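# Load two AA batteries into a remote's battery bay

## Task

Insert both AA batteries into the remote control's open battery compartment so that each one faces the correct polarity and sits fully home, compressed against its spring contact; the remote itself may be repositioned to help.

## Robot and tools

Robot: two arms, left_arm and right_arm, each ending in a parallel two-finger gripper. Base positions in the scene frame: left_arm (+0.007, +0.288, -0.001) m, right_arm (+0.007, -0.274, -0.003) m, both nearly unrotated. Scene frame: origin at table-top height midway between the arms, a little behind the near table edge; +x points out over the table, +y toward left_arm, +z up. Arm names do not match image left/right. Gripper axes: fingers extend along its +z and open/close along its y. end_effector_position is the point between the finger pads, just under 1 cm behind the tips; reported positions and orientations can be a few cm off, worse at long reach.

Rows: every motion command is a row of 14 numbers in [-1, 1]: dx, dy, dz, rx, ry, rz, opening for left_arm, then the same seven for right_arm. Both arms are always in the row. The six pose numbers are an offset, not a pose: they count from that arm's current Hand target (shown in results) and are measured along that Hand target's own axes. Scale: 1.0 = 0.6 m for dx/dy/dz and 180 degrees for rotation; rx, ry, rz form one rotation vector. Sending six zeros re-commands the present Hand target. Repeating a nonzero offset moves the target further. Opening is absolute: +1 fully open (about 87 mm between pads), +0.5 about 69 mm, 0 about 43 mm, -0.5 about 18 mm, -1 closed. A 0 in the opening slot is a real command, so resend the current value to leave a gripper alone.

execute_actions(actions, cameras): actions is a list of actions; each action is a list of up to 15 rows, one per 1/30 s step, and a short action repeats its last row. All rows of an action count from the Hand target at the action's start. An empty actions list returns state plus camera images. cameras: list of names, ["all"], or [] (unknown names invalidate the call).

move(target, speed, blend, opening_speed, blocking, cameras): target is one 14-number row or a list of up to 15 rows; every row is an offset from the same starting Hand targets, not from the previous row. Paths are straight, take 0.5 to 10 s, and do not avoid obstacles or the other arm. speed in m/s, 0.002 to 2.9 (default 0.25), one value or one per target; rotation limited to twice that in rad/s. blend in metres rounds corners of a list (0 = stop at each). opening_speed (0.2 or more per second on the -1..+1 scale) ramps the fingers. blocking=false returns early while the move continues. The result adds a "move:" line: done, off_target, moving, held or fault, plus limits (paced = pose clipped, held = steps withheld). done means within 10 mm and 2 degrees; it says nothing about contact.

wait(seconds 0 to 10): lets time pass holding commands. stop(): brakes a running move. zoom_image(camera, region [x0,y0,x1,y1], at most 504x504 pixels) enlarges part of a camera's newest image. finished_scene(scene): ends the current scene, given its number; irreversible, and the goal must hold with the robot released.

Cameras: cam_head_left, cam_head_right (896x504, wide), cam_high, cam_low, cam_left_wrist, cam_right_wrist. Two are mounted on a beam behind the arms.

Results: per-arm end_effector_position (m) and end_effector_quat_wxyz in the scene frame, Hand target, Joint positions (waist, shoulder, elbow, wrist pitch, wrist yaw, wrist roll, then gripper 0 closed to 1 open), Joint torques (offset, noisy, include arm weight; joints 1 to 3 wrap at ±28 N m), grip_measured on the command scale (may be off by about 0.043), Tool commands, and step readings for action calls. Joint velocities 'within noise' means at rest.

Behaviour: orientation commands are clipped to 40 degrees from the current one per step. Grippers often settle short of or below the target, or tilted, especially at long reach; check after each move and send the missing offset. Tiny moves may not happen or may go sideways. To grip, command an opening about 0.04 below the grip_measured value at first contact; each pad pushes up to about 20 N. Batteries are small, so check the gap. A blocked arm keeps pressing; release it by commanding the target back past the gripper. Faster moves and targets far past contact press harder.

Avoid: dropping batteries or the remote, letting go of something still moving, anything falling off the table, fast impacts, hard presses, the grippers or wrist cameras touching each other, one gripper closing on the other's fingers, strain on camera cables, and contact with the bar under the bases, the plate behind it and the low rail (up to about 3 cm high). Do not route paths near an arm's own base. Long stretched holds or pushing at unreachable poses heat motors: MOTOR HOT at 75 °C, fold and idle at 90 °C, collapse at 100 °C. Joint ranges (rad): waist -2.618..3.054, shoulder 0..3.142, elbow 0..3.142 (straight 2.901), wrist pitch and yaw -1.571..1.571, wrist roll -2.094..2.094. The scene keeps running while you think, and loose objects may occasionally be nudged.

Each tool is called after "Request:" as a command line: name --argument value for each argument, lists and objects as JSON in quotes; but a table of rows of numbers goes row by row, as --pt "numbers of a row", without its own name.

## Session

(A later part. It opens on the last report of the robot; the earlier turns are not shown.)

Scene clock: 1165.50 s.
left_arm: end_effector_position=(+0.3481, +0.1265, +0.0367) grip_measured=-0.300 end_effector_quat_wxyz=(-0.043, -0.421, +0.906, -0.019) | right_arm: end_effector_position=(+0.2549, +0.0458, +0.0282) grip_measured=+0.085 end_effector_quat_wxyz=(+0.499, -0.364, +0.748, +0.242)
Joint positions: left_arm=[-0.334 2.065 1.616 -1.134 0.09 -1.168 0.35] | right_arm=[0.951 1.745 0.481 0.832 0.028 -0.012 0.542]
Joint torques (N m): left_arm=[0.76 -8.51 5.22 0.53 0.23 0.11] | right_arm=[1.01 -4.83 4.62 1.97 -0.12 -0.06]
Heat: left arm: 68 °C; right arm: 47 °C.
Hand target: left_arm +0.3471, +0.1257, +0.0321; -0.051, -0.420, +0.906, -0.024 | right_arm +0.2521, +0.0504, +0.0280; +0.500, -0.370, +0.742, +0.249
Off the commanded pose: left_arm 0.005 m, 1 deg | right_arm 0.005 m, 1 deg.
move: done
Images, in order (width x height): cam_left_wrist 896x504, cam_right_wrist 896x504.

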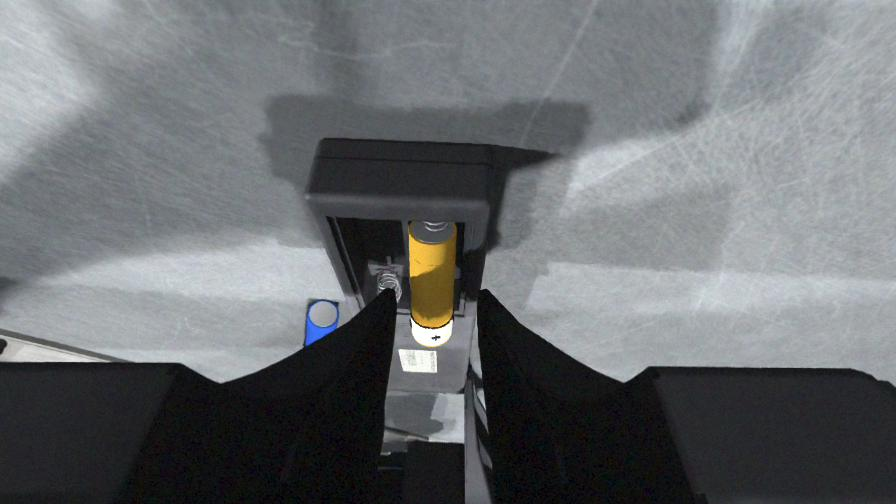

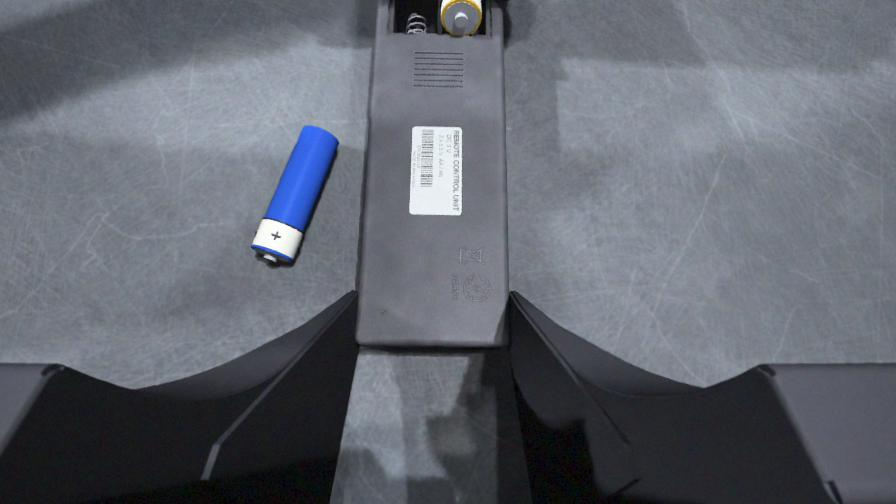

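Request:
move --pt "0 0 0 0 0 0 -0.66 0 0 0 0 0 0 0.0" --pt "-0.0166 0 -0.002 0 0 0 -0.66 0 0 0 0 0 0 0.0" --speed 0.04 --opening_speed 0.6 --cameras '["cam_left_wrist", "cam_right_wrist"]'

Request:
zoom_image --camera "cam_left_wrist" --region '[320, 100, 560, 370]'

Request:
zoom_image --camera "cam_right_wrist" --region '[360, 0, 560, 110]'

Scene clock: 1171.63 s.
left_arm: end_effector_position=(+0.3481, +0.1279, +0.0358) grip_measured=-0.613 end_effector_quat_wxyz=(-0.054, -0.418, +0.906, -0.028) | right_arm: end_effector_position=(+0.2549, +0.0458, +0.0282) grip_measured=+0.085 end_effector_quat_wxyz=(+0.499, -0.364, +0.748, +0.242)
Joint positions: left_arm=[-0.318 2.072 1.616 -1.133 0.118 -1.145 0.194] | right_arm=[0.951 1.745 0.481 0.832 0.028 -0.012 0.542]
Joint torques (N m): left_arm=[1.57 -7.87 7.71 0.38 -0.07 0.14] | right_arm=[0.98 -4.86 4.64 1.98 -0.11 -0.07]
Heat: left arm: 68 °C; right arm: 47 °C.
Hand target: left_arm +0.3536, +0.1335, +0.0321; -0.051, -0.420, +0.906, -0.024 | right_arm +0.2521, +0.0504, +0.0280; +0.500, -0.370, +0.742, +0.249
Off the commanded pose: left_arm 0.008 m, 1 deg | right_arm 0.005 m, 1 deg.
move: done
Images, in order (width x height): cam_left_wrist 896x504, cam_right_wrist 896x504.

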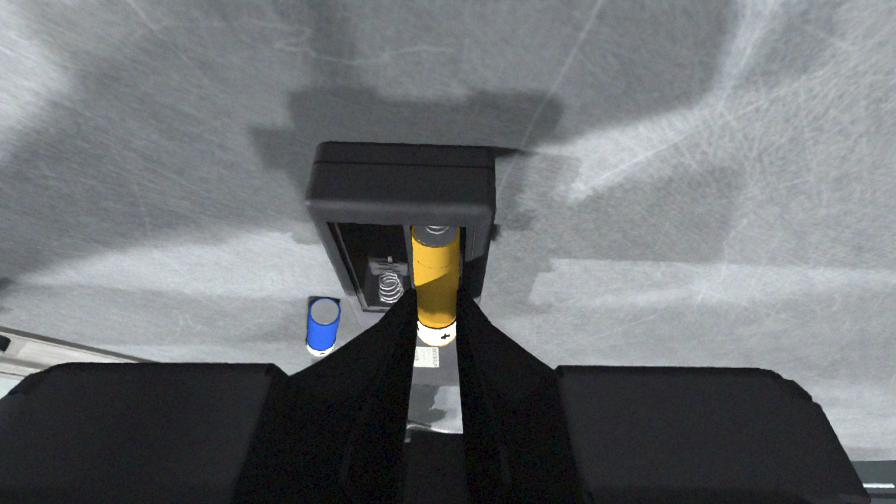

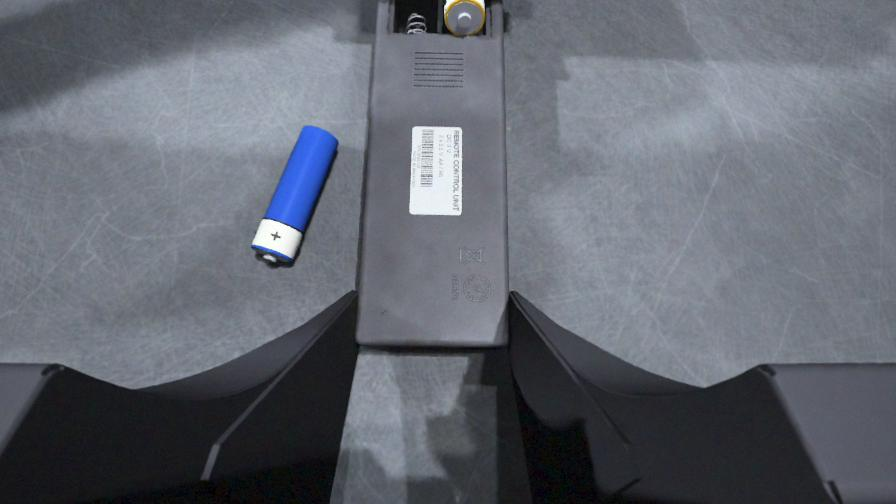

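Scaled by 1.867 from the camera's 896x504 image, which has a finer 1280x720 frame.

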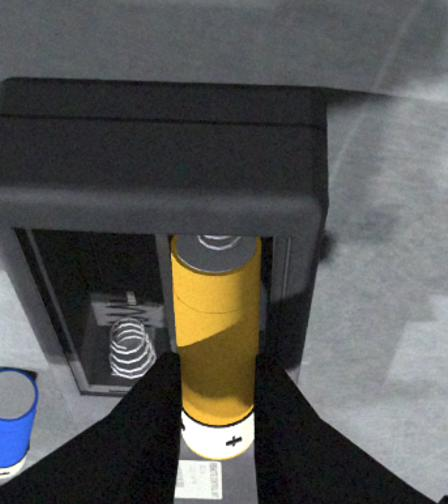

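Scaled by 2.520 from the camera's 896x504 image, which has a finer 1280x720 frame.

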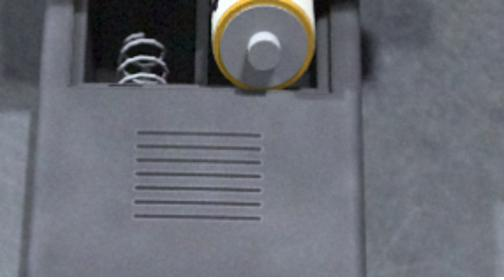

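Request:
move --target '[-0.02,0,-0.002,0,0,0,-0.68, 0,0,0,0,0,0,0.0]' --speed 0.05 --cameras '["cam_left_wrist", "cam_right_wrist"]'

Request:
zoom_image --camera "cam_right_wrist" --region '[360, 0, 560, 110]'

Request:
zoom_image --camera "cam_left_wrist" --region '[320, 100, 560, 370]'

Scene clock: 1176.80 s.
left_arm: end_effector_position=(+0.3486, +0.1300, +0.0357) grip_measured=-0.613 end_effector_quat_wxyz=(-0.070, -0.415, +0.907, -0.035) | right_arm: end_effector_position=(+0.2550, +0.0460, +0.0285) grip_measured=+0.085 end_effector_quat_wxyz=(+0.500, -0.364, +0.748, +0.242)
Joint positions: left_arm=[-0.3 2.09 1.635 -1.152 0.149 -1.118 0.194] | right_arm=[0.951 1.745 0.481 0.833 0.028 -0.012 0.542]
Joint torques (N m): left_arm=[2.37 -7.9 8.87 0.41 -0.38 0.17] | right_arm=[0.98 -4.83 4.63 1.97 -0.12 -0.06]
Heat: left arm: 67 °C; right arm: 47 °C.
Hand target: left_arm +0.3613, +0.1426, +0.0320; -0.051, -0.420, +0.906, -0.024 | right_arm +0.2521, +0.0503, +0.0279; +0.500, -0.370, +0.742, +0.249
Off the commanded pose: left_arm 0.018 m, 3 deg | right_arm 0.005 m, 1 deg.
move: off_target (left_arm)
Images, in order (width x height): cam_left_wrist 896x504, cam_right_wrist 896x504.

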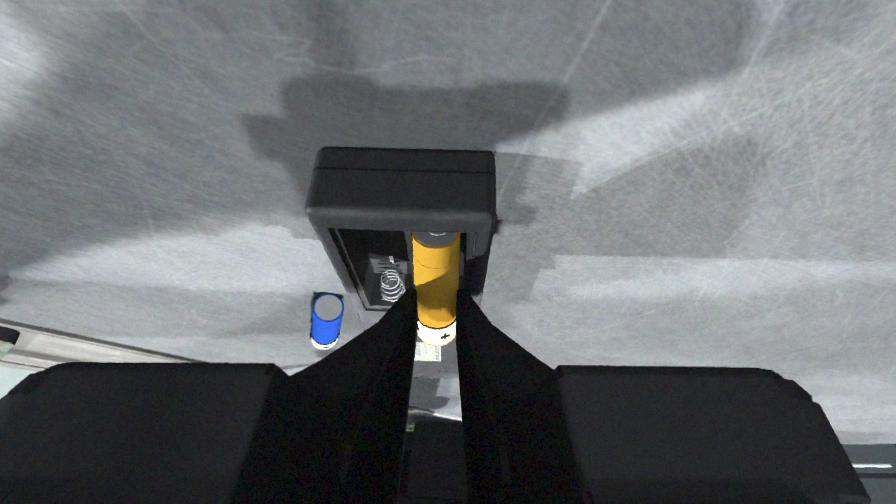

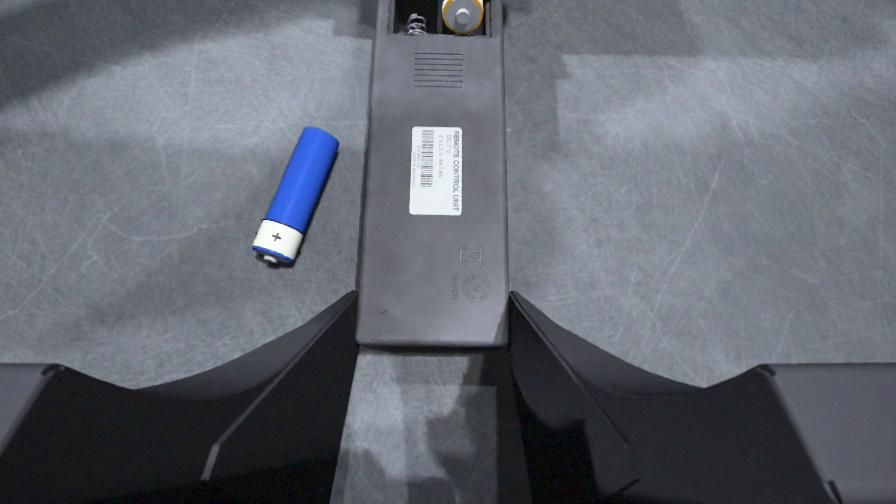

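Scaled by 2.520 from the camera's 896x504 image, which has a finer 1280x720 frame.

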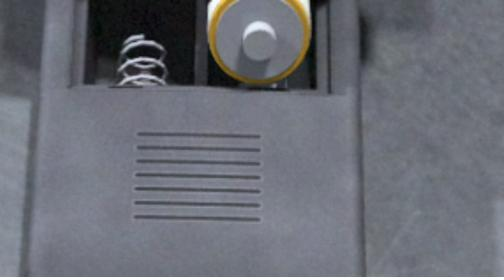

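Scaled by 1.867 from the camera's 896x504 image, which has a finer 1280x720 frame.

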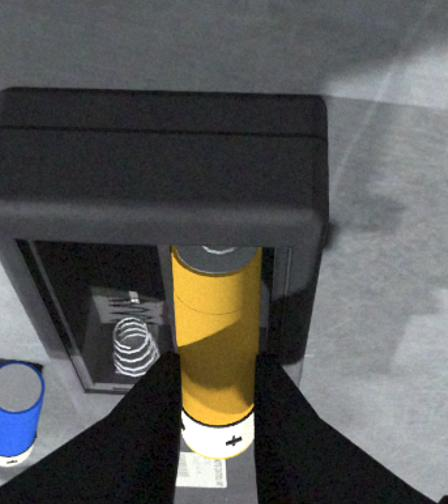

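Request:
move --target '[-0.0058,0,0.0085,0,-0.06,0,-0.68, 0,0,0,0,0,0,0.0]' --speed 0.05 --cameras '["cam_left_wrist", "cam_right_wrist"]'

Request:
zoom_image --camera "cam_right_wrist" --region '[360, 0, 560, 110]'

Request:
zoom_image --camera "cam_left_wrist" --region '[320, 100, 560, 370]'

Scene clock: 1185.23 s.
left_arm: end_effector_position=(+0.3486, +0.1293, +0.0353) grip_measured=-0.613 end_effector_quat_wxyz=(-0.016, -0.414, +0.910, -0.004) | right_arm: end_effector_position=(+0.2549, +0.0460, +0.0283) grip_measured=+0.085 end_effector_quat_wxyz=(+0.499, -0.364, +0.748, +0.242)
Joint positions: left_arm=[-0.353 2.045 1.594 -1.11 0.031 -1.171 0.194] | right_arm=[0.951 1.746 0.481 0.833 0.028 -0.012 0.542]
Joint torques (N m): left_arm=[1.02 -9.55 3.92 1.07 -0.99 -0.04] | right_arm=[0.99 -4.93 4.63 1.96 -0.11 -0.06]
Heat: left arm: 67 °C; right arm: 47 °C.
Hand target: left_arm +0.3633, +0.1449, +0.0266; +0.035, -0.421, +0.906, +0.016 | right_arm +0.2521, +0.0504, +0.0281; +0.500, -0.370, +0.742, +0.249
Off the commanded pose: left_arm 0.023 m, 6 deg | right_arm 0.005 m, 1 deg.
move: off_target (left_arm)
Images, in order (width x height): cam_left_wrist 896x504, cam_right_wrist 896x504.

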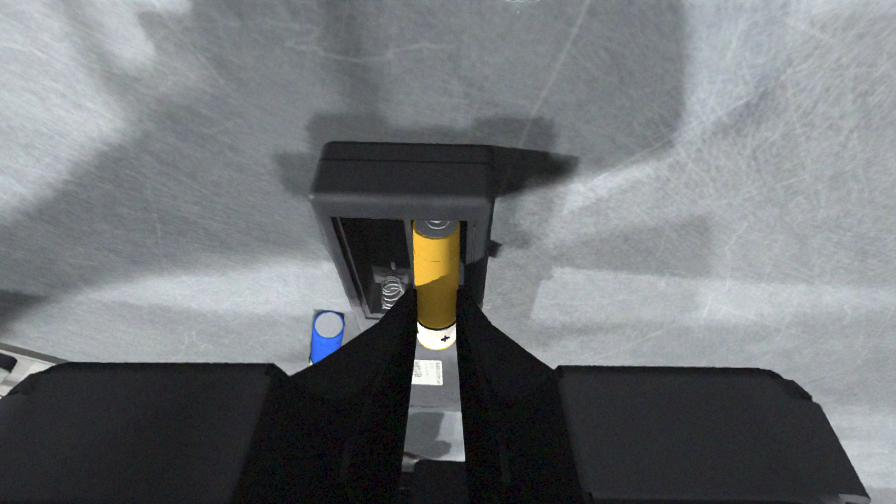

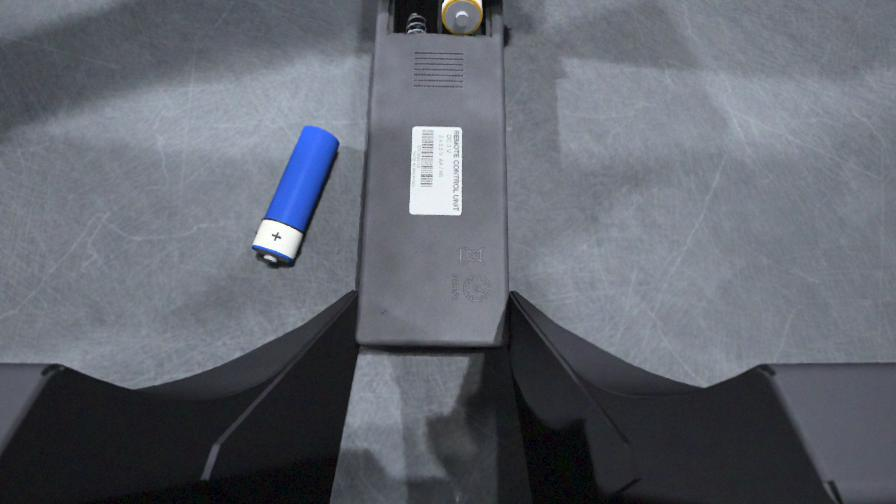

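Scaled by 2.520 from the camera's 896x504 image, which has a finer 1280x720 frame.

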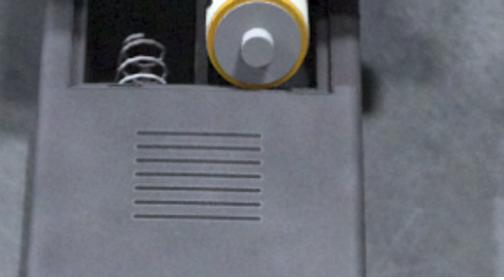

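Scaled by 1.867 from the camera's 896x504 image, which has a finer 1280x720 frame.

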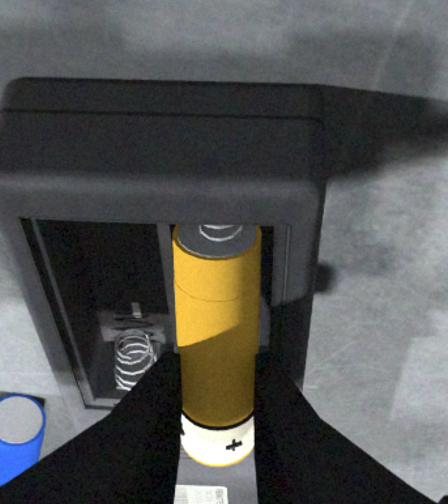

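Request:
move --target '[-0.005,0,-0.02,0,-0.01,0,-0.68, 0,0,0,0,0,0,0.0]' --speed 0.05 --cameras '["cam_left_wrist", "cam_right_wrist"]'

Request:
zoom_image --camera "cam_right_wrist" --region '[360, 0, 560, 110]'

Request:
zoom_image --camera "cam_left_wrist" --region '[320, 100, 560, 370]'

Scene clock: 1192.53 s.
left_arm: end_effector_position=(+0.3491, +0.1301, +0.0358) grip_measured=-0.613 end_effector_quat_wxyz=(-0.003, -0.412, +0.911, +0.007) | right_arm: end_effector_position=(+0.2550, +0.0460, +0.0283) grip_measured=+0.085 end_effector_quat_wxyz=(+0.500, -0.364, +0.748, +0.242)
Joint positions: left_arm=[-0.366 2.04 1.594 -1.11 -0.002 -1.18 0.194] | right_arm=[0.951 1.746 0.481 0.834 0.028 -0.012 0.542]
Joint torques (N m): left_arm=[1.4 -10.76 5.94 0.79 -0.98 -0.06] | right_arm=[0.99 -4.93 4.63 1.96 -0.11 -0.06]
Heat: left arm: 67 °C; right arm: 47 °C.
Hand target: left_arm +0.3646, +0.1463, +0.0388; +0.049, -0.420, +0.906, +0.022 | right_arm +0.2521, +0.0503, +0.0280; +0.500, -0.370, +0.742, +0.249
Off the commanded pose: left_arm 0.023 m, 6 deg | right_arm 0.005 m, 1 deg.
move: off_target (left_arm)
Images, in order (width x height): cam_left_wrist 896x504, cam_right_wrist 896x504.

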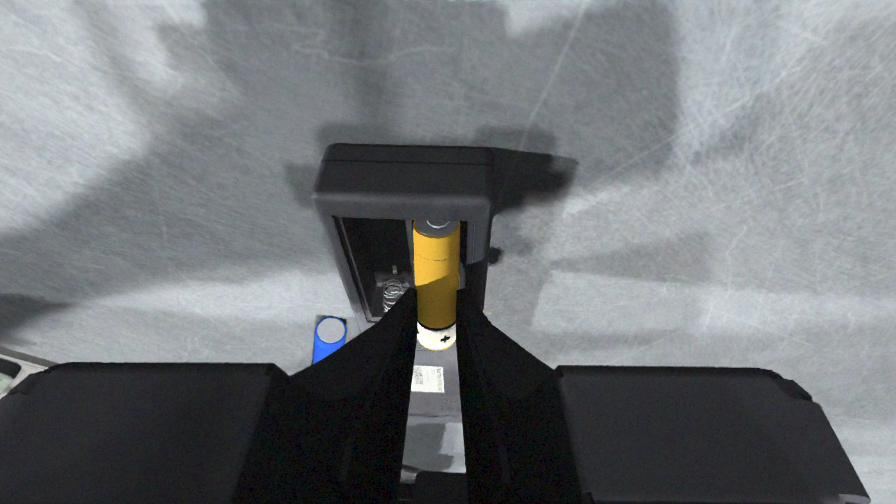

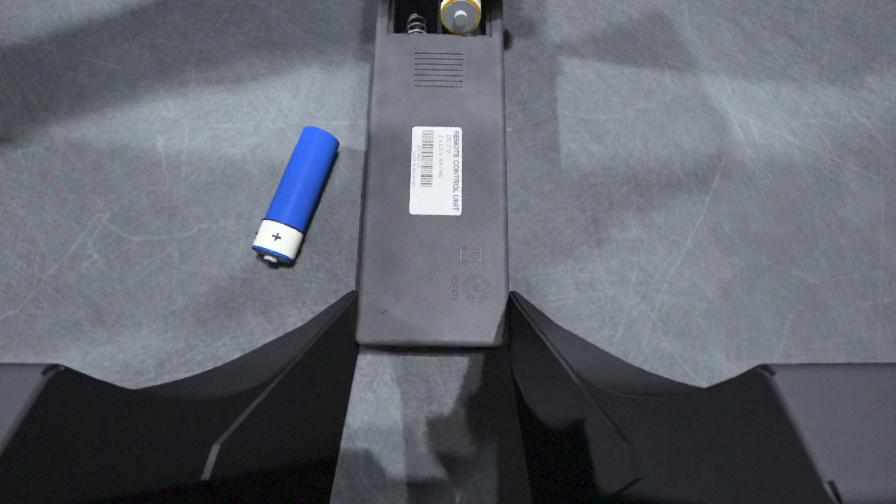

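Scaled by 2.520 from the camera's 896x504 image, which has a finer 1280x720 frame.

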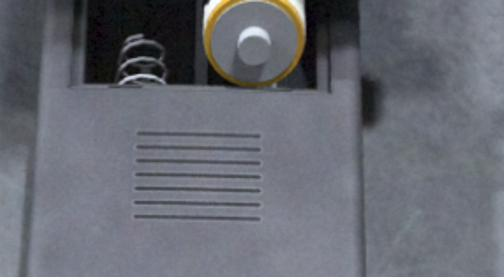

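Scaled by 1.867 from the camera's 896x504 image, which has a finer 1280x720 frame.

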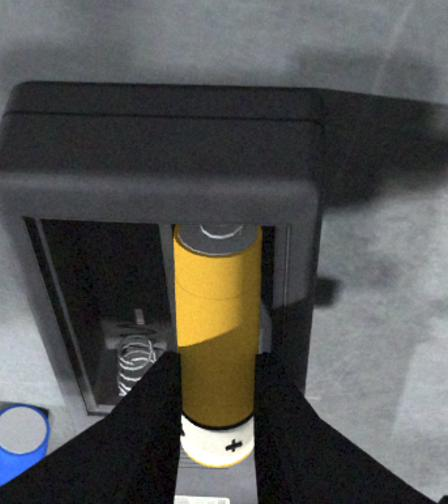

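Request:
move --target '[-0.025,0,0,0,0.0,0,-0.68, 0,0,0,0,0,0,0.0]' --speed 0.06 --cameras '["cam_left_wrist", "cam_right_wrist"]'

Request:
zoom_image --camera "cam_right_wrist" --region '[360, 0, 560, 110]'

Scene clock: 1196.77 s.
left_arm: end_effector_position=(+0.3498, +0.1354, +0.0358) grip_measured=-0.613 end_effector_quat_wxyz=(-0.003, -0.410, +0.912, +0.009) | right_arm: end_effector_position=(+0.2555, +0.0482, +0.0316) grip_measured=+0.085 end_effector_quat_wxyz=(+0.504, -0.363, +0.743, +0.247)
Joint positions: left_arm=[-0.353 2.04 1.594 -1.114 -0.004 -1.164 0.194] | right_arm=[0.951 1.746 0.481 0.849 0.022 -0.012 0.542]
Joint torques (N m): left_arm=[3.43 -9.52 9.07 0.71 -0.96 0.15] | right_arm=[0.98 -4.9 4.62 1.82 -0.04 -0.06]
Heat: left arm: 68 °C; right arm: 47 °C.
Hand target: left_arm +0.3742, +0.1579, +0.0404; +0.049, -0.421, +0.906, +0.022 | right_arm +0.2522, +0.0504, +0.0281; +0.500, -0.370, +0.742, +0.249
Off the commanded pose: left_arm 0.033 m, 6 deg | right_arm 0.005 m, 1 deg.
move: off_target (left_arm)
Images, in order (width x height): cam_left_wrist 896x504, cam_right_wrist 896x504.

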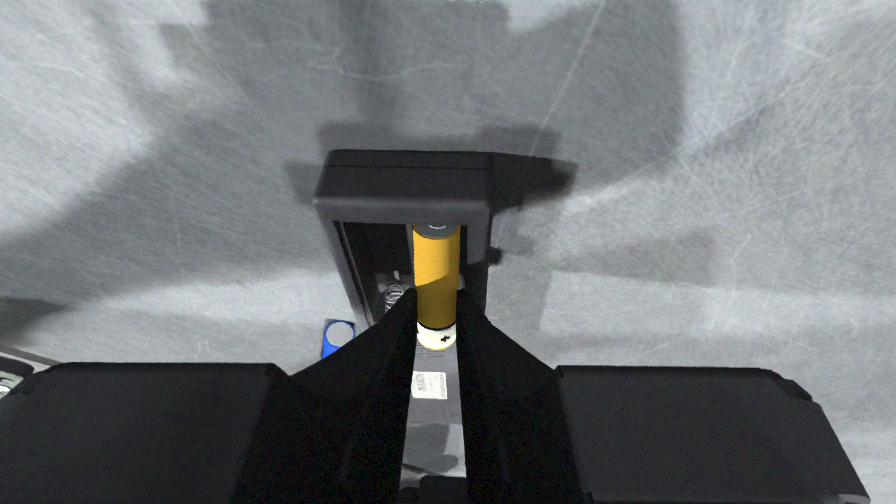

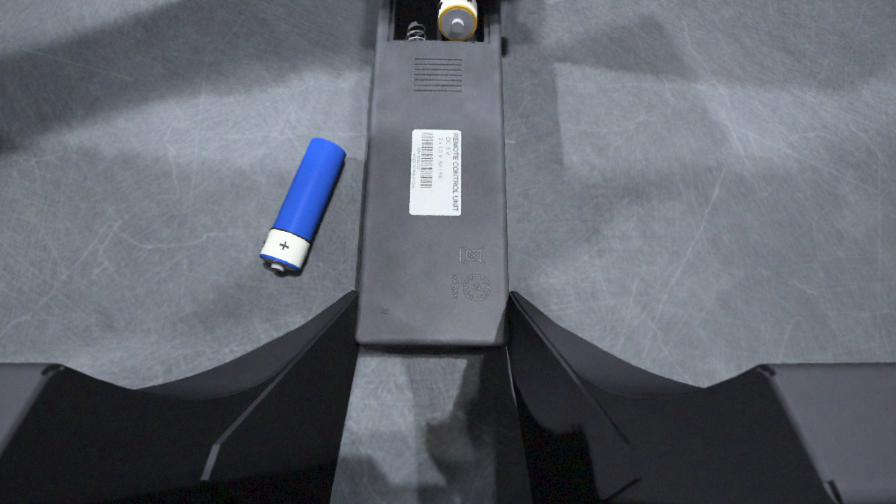

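Scaled by 2.520 from the camera's 896x504 image, which has a finer 1280x720 frame.

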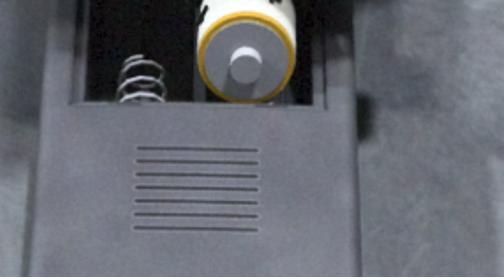

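Request:
move --pt "0.042 0 0 0 -0.0 0 -0.68 0 0 0 0 0 0 0.0" --pt "0.042 0 0 0 -0.0 0 -0.35 0 0 0 0 0 0 0.0" --speed 0.05 --opening_speed 0.4 --cameras '["cam_left_wrist", "cam_right_wrist"]'

Request:
zoom_image --camera "cam_right_wrist" --region '[360, 0, 560, 110]'

Request:
zoom_image --camera "cam_left_wrist" --region '[320, 100, 560, 370]'

Scene clock: 1209.73 s.
left_arm: end_effector_position=(+0.3473, +0.1356, +0.0342) grip_measured=-0.350 end_effector_quat_wxyz=(+0.017, -0.413, +0.910, +0.029) | right_arm: end_effector_position=(+0.2561, +0.0469, +0.0306) grip_measured=+0.085 end_effector_quat_wxyz=(+0.504, -0.362, +0.745, +0.244)
Joint positions: left_arm=[-0.381 2.029 1.578 -1.109 -0.062 -1.199 0.325] | right_arm=[0.951 1.746 0.481 0.844 0.03 -0.012 0.542]
Joint torques (N m): left_arm=[0.5 -10.78 5.03 0.89 -0.42 -0.09] | right_arm=[0.99 -4.89 4.6 1.87 -0.14 -0.07]
Heat: left arm: 68 °C; right arm: 48 °C.
Hand target: left_arm +0.3581, +0.1387, +0.0377; +0.049, -0.421, +0.906, +0.022 | right_arm +0.2521, +0.0504, +0.0280; +0.500, -0.370, +0.742, +0.249
Off the commanded pose: left_arm 0.012 m, 4 deg | right_arm 0.006 m, 1 deg.
move: off_target (left_arm); target 2's new opening was sent with left_arm's hand 0.012 m and 4 deg from that target
Images, in order (width x height): cam_left_wrist 896x504, cam_right_wrist 896x504.

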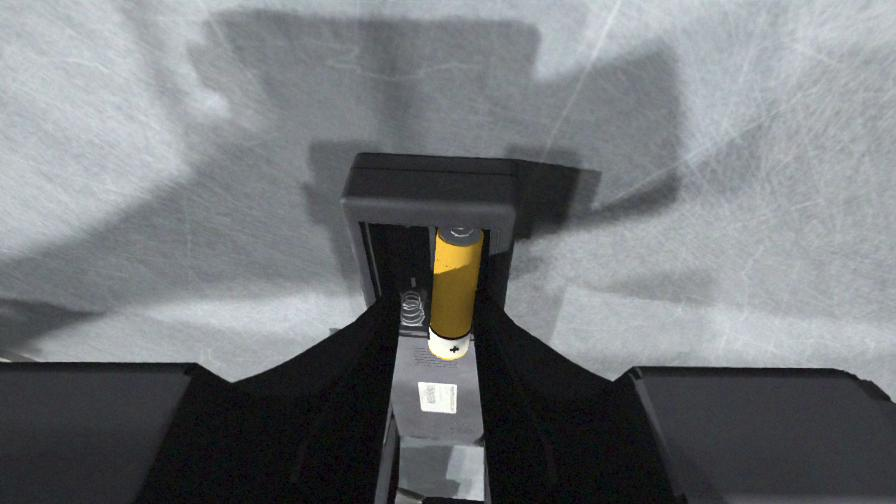

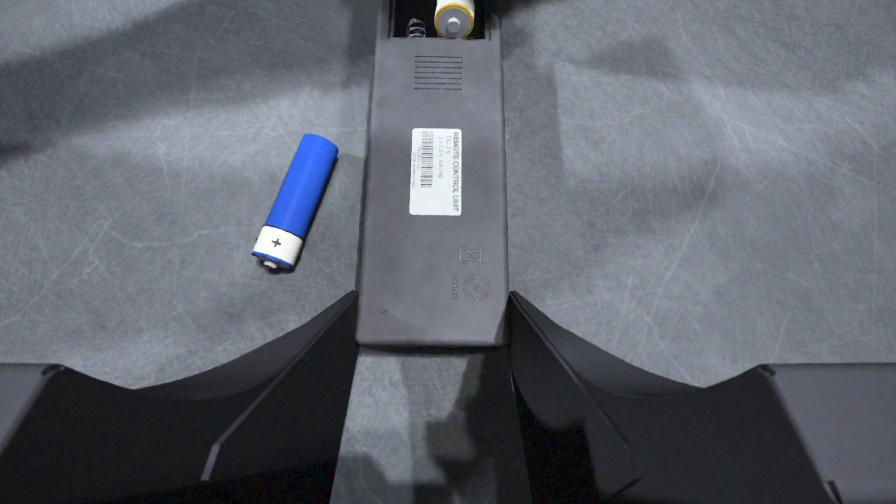

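Scaled by 2.520 from the camera's 896x504 image, which has a finer 1280x720 frame.

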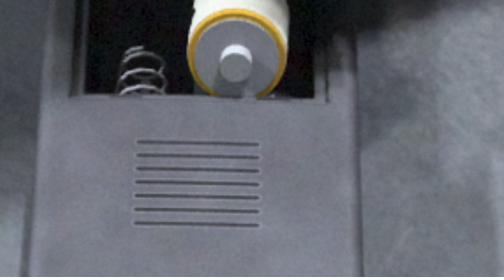

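Scaled by 1.867 from the camera's 896x504 image, which has a finer 1280x720 frame.

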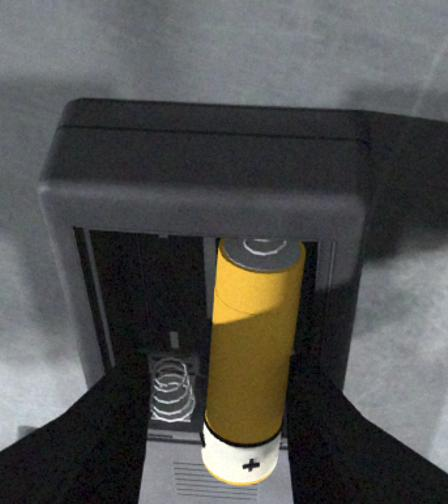

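Request:
move --pt "0.0 0 -0.06 0 -0.02 0 -0.3 0 0 0 0 0 0 0.0" --pt "0.0 0.0 -0.12 0 -0.08 0 -1.0 0 0 0 0 0 0 0.0" --speed 0.1 --opening_speed 0.8 --cameras '["cam_left_wrist", "cam_right_wrist", "cam_low", "cam_high"]'

Request:
zoom_image --camera "cam_left_wrist" --region '[320, 50, 560, 320]'

Request:
zoom_image --camera "cam_low" --region '[400, 200, 560, 330]'

Request:
zoom_image --camera "cam_right_wrist" --region '[360, 0, 560, 110]'

Scene clock: 1218.57 s.
left_arm: end_effector_position=(+0.3502, +0.1327, +0.0894) grip_measured=-1.000 end_effector_quat_wxyz=(+0.144, -0.409, +0.897, +0.086) | right_arm: end_effector_position=(+0.2564, +0.0467, +0.0306) grip_measured=+0.085 end_effector_quat_wxyz=(+0.504, -0.362, +0.746, +0.243)
Joint positions: left_arm=[-0.512 1.933 1.669 -1.234 -0.335 -1.325 0] | right_arm=[0.951 1.746 0.481 0.844 0.032 -0.012 0.542]
Joint torques (N m): left_arm=[-0.02 -10.96 9.51 0.27 -0.38 -0.05] | right_arm=[1.02 -4.94 4.6 1.86 -0.16 -0.06]
Heat: left arm: 69 °C; right arm: 49 °C.
Hand target: left_arm +0.3531, +0.1328, +0.1092; +0.162, -0.414, +0.892, +0.075 | right_arm +0.2521, +0.0504, +0.0280; +0.500, -0.370, +0.742, +0.249
Off the commanded pose: left_arm 0.020 m, 3 deg | right_arm 0.006 m, 1 deg.
move: off_target (left_arm); target 2's new opening was sent with left_arm's hand 0.020 m and 3 deg from that target
Images, in order (width x height): cam_high 896x504, cam_low 896x504, cam_left_wrist 896x504, cam_right_wrist 896x504.

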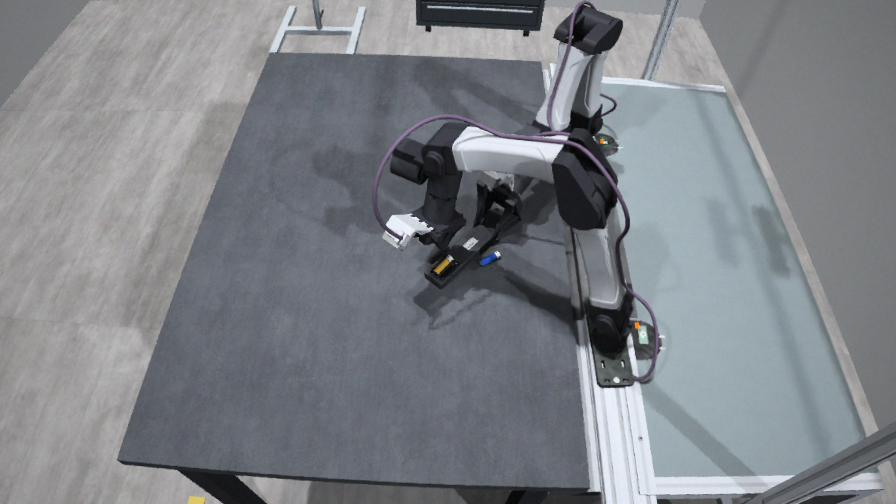

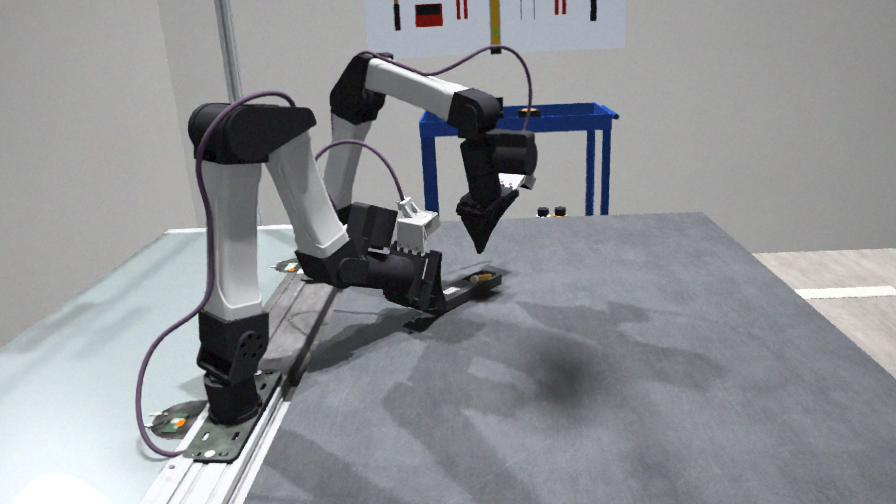

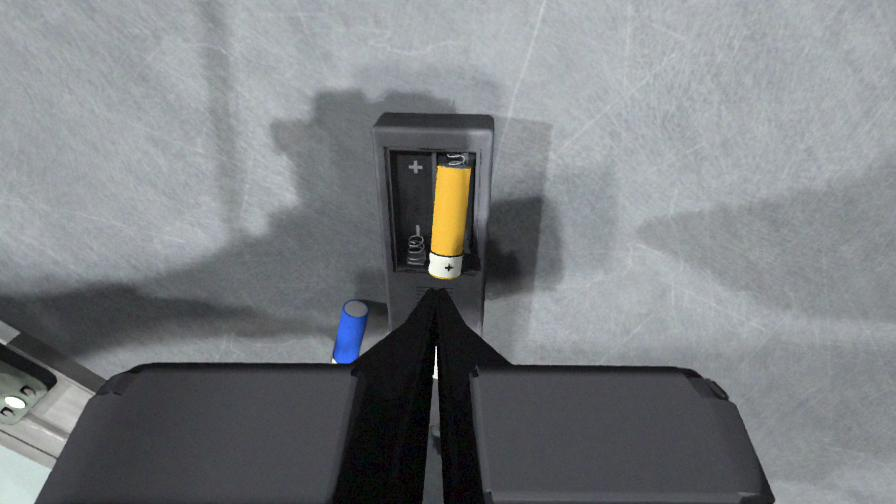

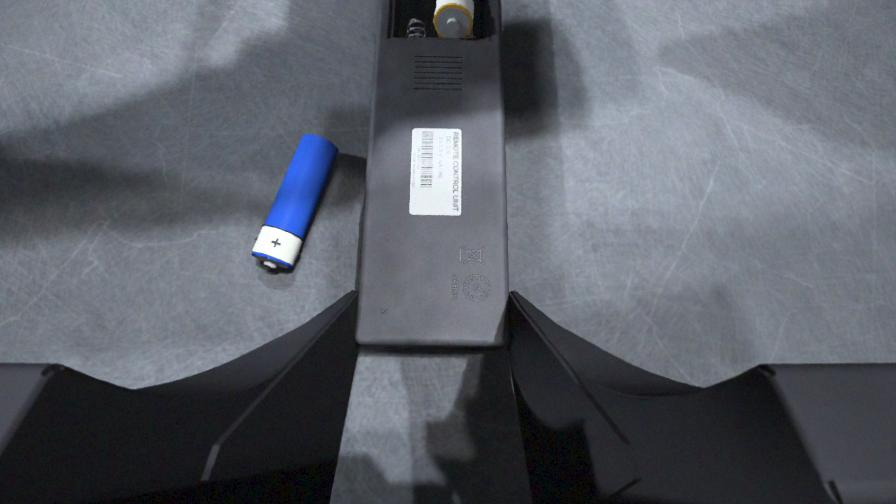

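Scaled by 1.867 from the camera's 896x504 image, which has a finer 1280x720 frame.

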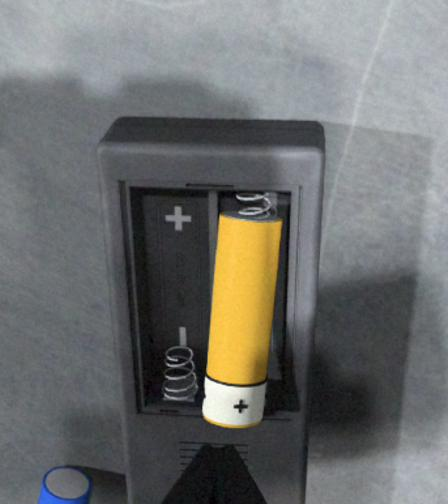

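Scaled by 3.150 from the camera's 896x504 image, which has a finer 1280x720 frame.

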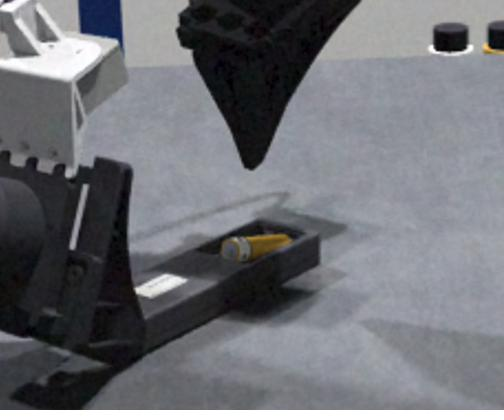

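Scaled by 2.520 from the camera's 896x504 image, which has a finer 1280x720 frame.

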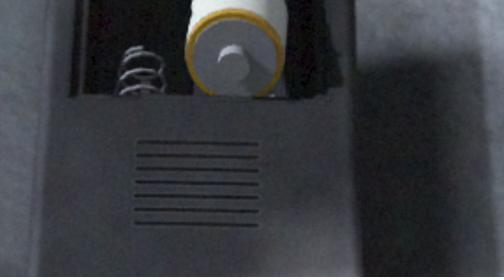

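Request:
move --target '[-0.0075,0,0.0555,0,0.104,0,-1.0, 0,0,0,0,0,0,0.0]' --speed 0.1 --cameras '["cam_left_wrist", "cam_right_wrist"]'

Request:
zoom_image --camera "cam_left_wrist" --region '[320, 80, 560, 350]'

Scene clock: 1245.23 s.
left_arm: end_effector_position=(+0.3617, +0.1471, +0.0751) grip_measured=-1.000 end_effector_quat_wxyz=(+0.021, -0.423, +0.906, +0.013) | right_arm: end_effector_position=(+0.2564, +0.0467, +0.0306) grip_measured=+0.085 end_effector_quat_wxyz=(+0.504, -0.362, +0.746, +0.243)
Joint positions: left_arm=[-0.331 2.011 1.716 -1.234 -0.042 -1.17 0] | right_arm=[0.951 1.746 0.481 0.844 0.032 -0.012 0.542]
Joint torques (N m): left_arm=[0.44 -8.23 9.43 0.28 0.13 0.16] | right_arm=[1.01 -4.94 4.6 1.86 -0.16 -0.06]
Heat: left arm: 70 °C; right arm: 50 °C.
Hand target: left_arm +0.3633, +0.1449, +0.0796; +0.015, -0.421, +0.907, +0.007 | right_arm +0.2521, +0.0504, +0.0280; +0.500, -0.370, +0.742, +0.249
Off the commanded pose: left_arm 0.005 m, 1 deg | right_arm 0.006 m, 1 deg.
move: done
Images, in order (width x height): cam_left_wrist 896x504, cam_right_wrist 896x504.

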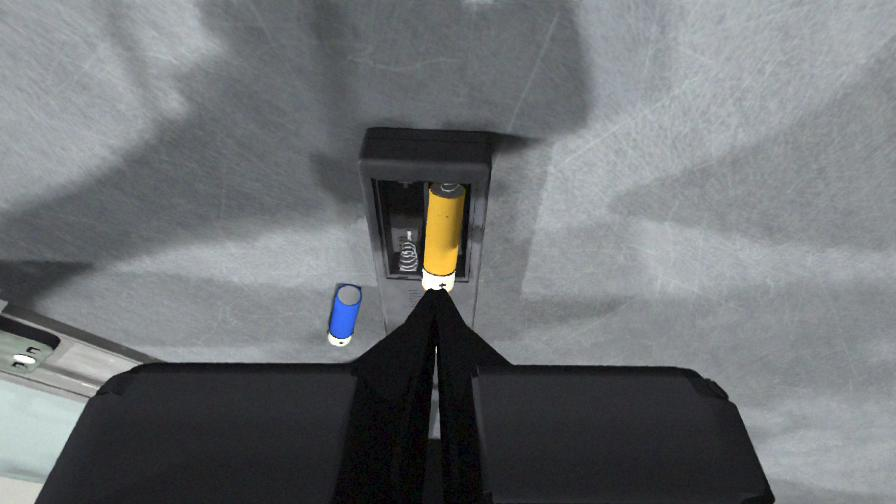

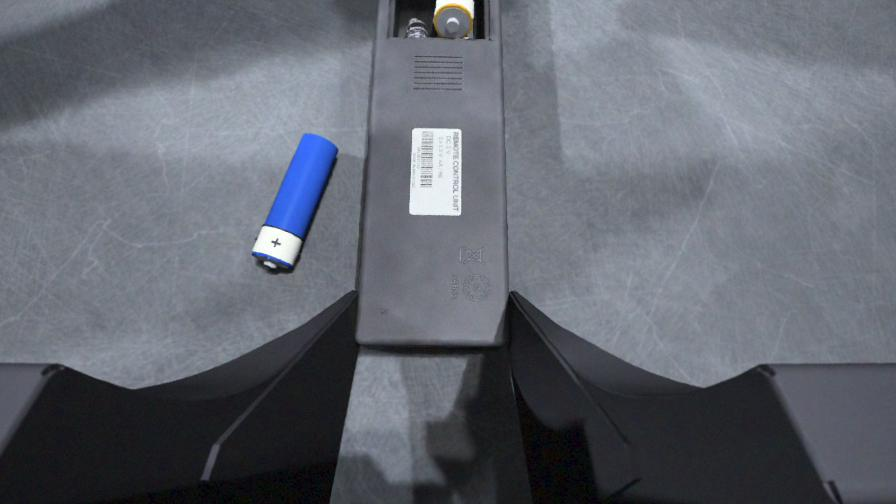

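Scaled by 1.867 from the camera's 896x504 image, which has a finer 1280x720 frame.

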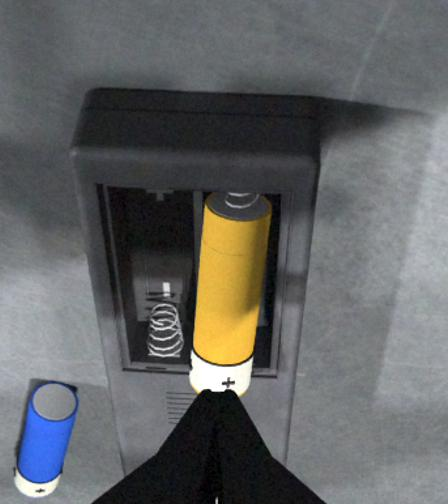

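Request:
move --target '[0.0452,-0.0018,0.022,0,0.012,0,-1.0, 0,0,0,0,0,0,0.0]' --speed 0.1 --cameras '["cam_left_wrist"]'

Request:
zoom_image --camera "cam_left_wrist" --region '[320, 80, 560, 350]'

Scene clock: 1255.80 s.
left_arm: end_effector_position=(+0.3474, +0.1274, +0.0660) grip_measured=-1.000 end_effector_quat_wxyz=(+0.001, -0.417, +0.909, +0.008) | right_arm: end_effector_position=(+0.2564, +0.0467, +0.0306) grip_measured=+0.085 end_effector_quat_wxyz=(+0.504, -0.362, +0.746, +0.243)
Joint positions: left_arm=[-0.376 2.011 1.674 -1.216 -0.009 -1.201 0] | right_arm=[0.951 1.746 0.481 0.844 0.032 -0.012 0.542]
Joint torques (N m): left_arm=[0.17 -9.26 5.3 0.66 0.11 -0.05] | right_arm=[0.98 -4.92 4.62 1.86 -0.16 -0.06]
Heat: left arm: 68 °C; right arm: 50 °C.
Hand target: left_arm +0.3468, +0.1239, +0.0655; -0.003, -0.421, +0.907, -0.001 | right_arm +0.2521, +0.0504, +0.0280; +0.500, -0.370, +0.742, +0.249
Off the commanded pose: left_arm 0.004 m, 1 deg | right_arm 0.006 m, 1 deg.
move: done
Images, in order (width x height): cam_left_wrist 896x504.

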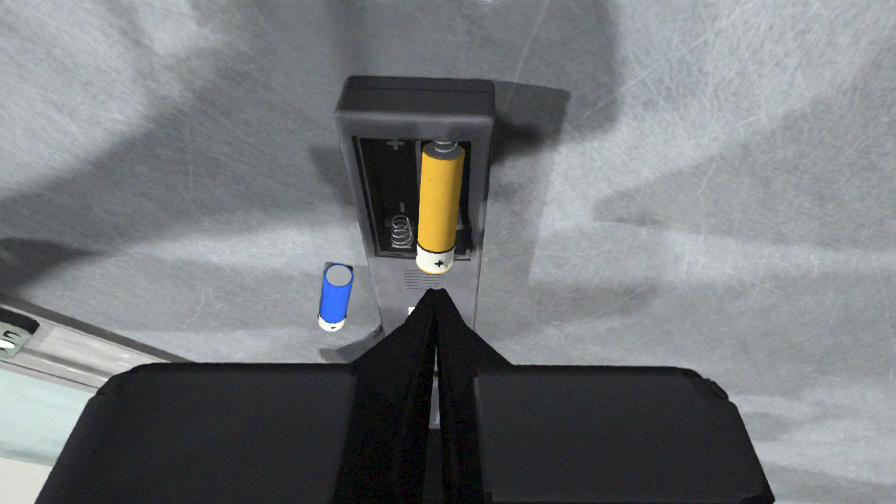

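Scaled by 1.867 from the camera's 896x504 image, which has a finer 1280x720 frame.

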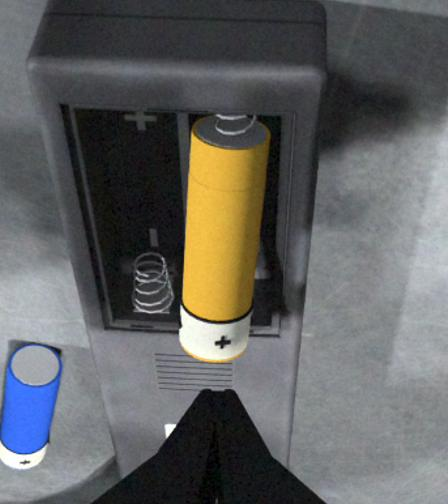

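Request:
move --pt "0 0.0042 0.018 0 0 0 -1.0 0 0 0 0 0 0 0.0" --pt "0 0.0042 0.045 0 0 0 -1.0 0 0 0 0 0 0 0.0" --speed 0.05 --cameras '["cam_left_wrist", "cam_right_wrist"]'

Request:
zoom_image --camera "cam_left_wrist" --region '[320, 100, 560, 370]'

Request:
zoom_image --camera "cam_right_wrist" --region '[360, 0, 560, 110]'

Scene clock: 1269.00 s.
left_arm: end_effector_position=(+0.3434, +0.1266, +0.0448) grip_measured=-1.000 end_effector_quat_wxyz=(-0.004, -0.417, +0.909, +0.003) | right_arm: end_effector_position=(+0.2562, +0.0465, +0.0298) grip_measured=+0.085 end_effector_quat_wxyz=(+0.503, -0.362, +0.746, +0.242)
Joint positions: left_arm=[-0.376 2.011 1.587 -1.128 0.004 -1.202 0] | right_arm=[0.951 1.747 0.481 0.843 0.032 -0.012 0.542]
Joint torques (N m): left_arm=[0.4 -8.46 4.49 0.78 0.02 -0.02] | right_arm=[0.98 -5.03 4.63 1.87 -0.16 -0.07]
Heat: left arm: 67 °C; right arm: 50 °C.
Hand target: left_arm +0.3449, +0.1254, +0.0385; -0.002, -0.421, +0.907, -0.001 | right_arm +0.2521, +0.0504, +0.0280; +0.500, -0.370, +0.742, +0.249
Off the commanded pose: left_arm 0.007 m, 1 deg | right_arm 0.006 m, 1 deg.
move: done
Images, in order (width x height): cam_left_wrist 896x504, cam_right_wrist 896x504.

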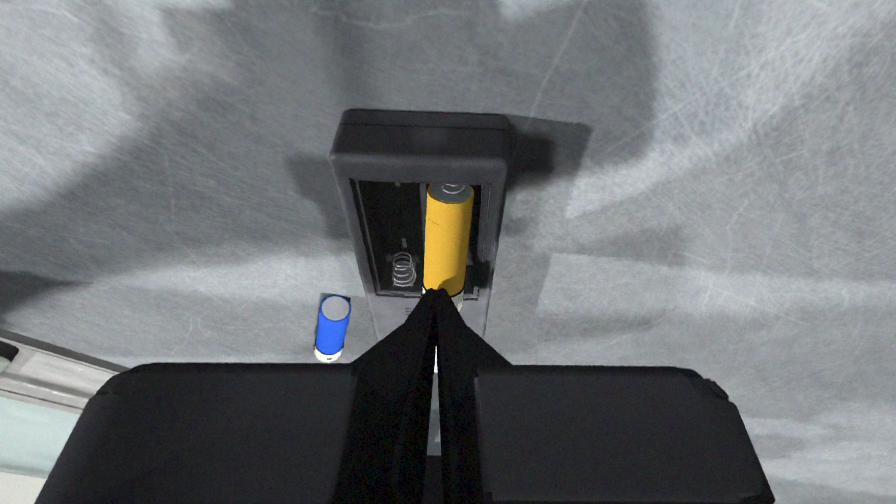

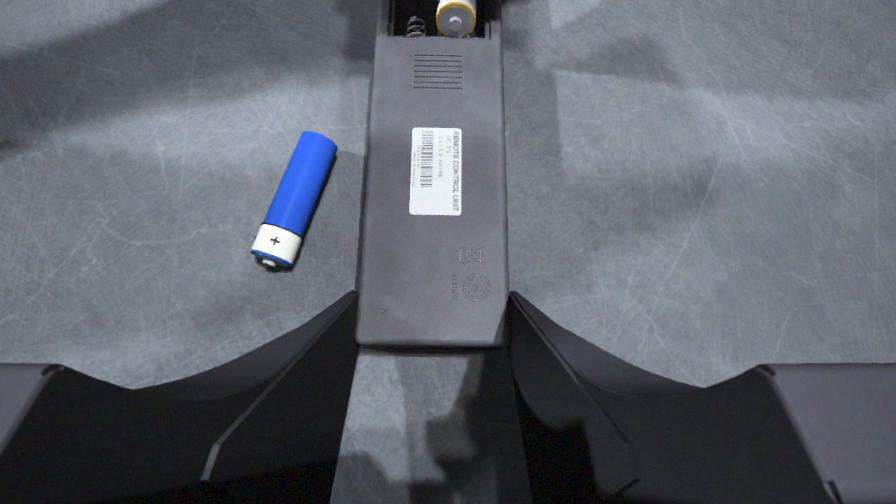

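Scaled by 1.867 from the camera's 896x504 image, which has a finer 1280x720 frame.

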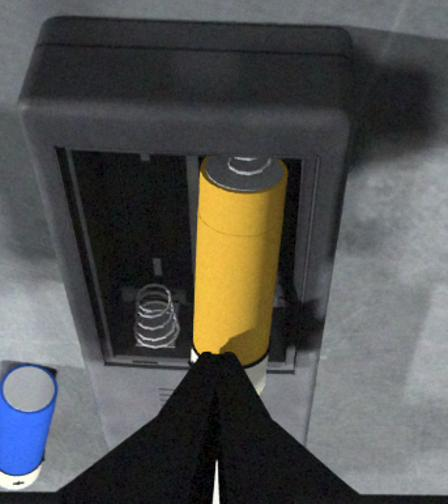

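Scaled by 2.520 from the camera's 896x504 image, which has a finer 1280x720 frame.

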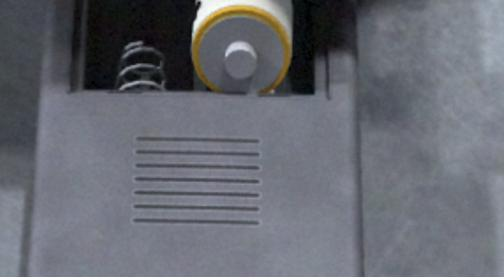

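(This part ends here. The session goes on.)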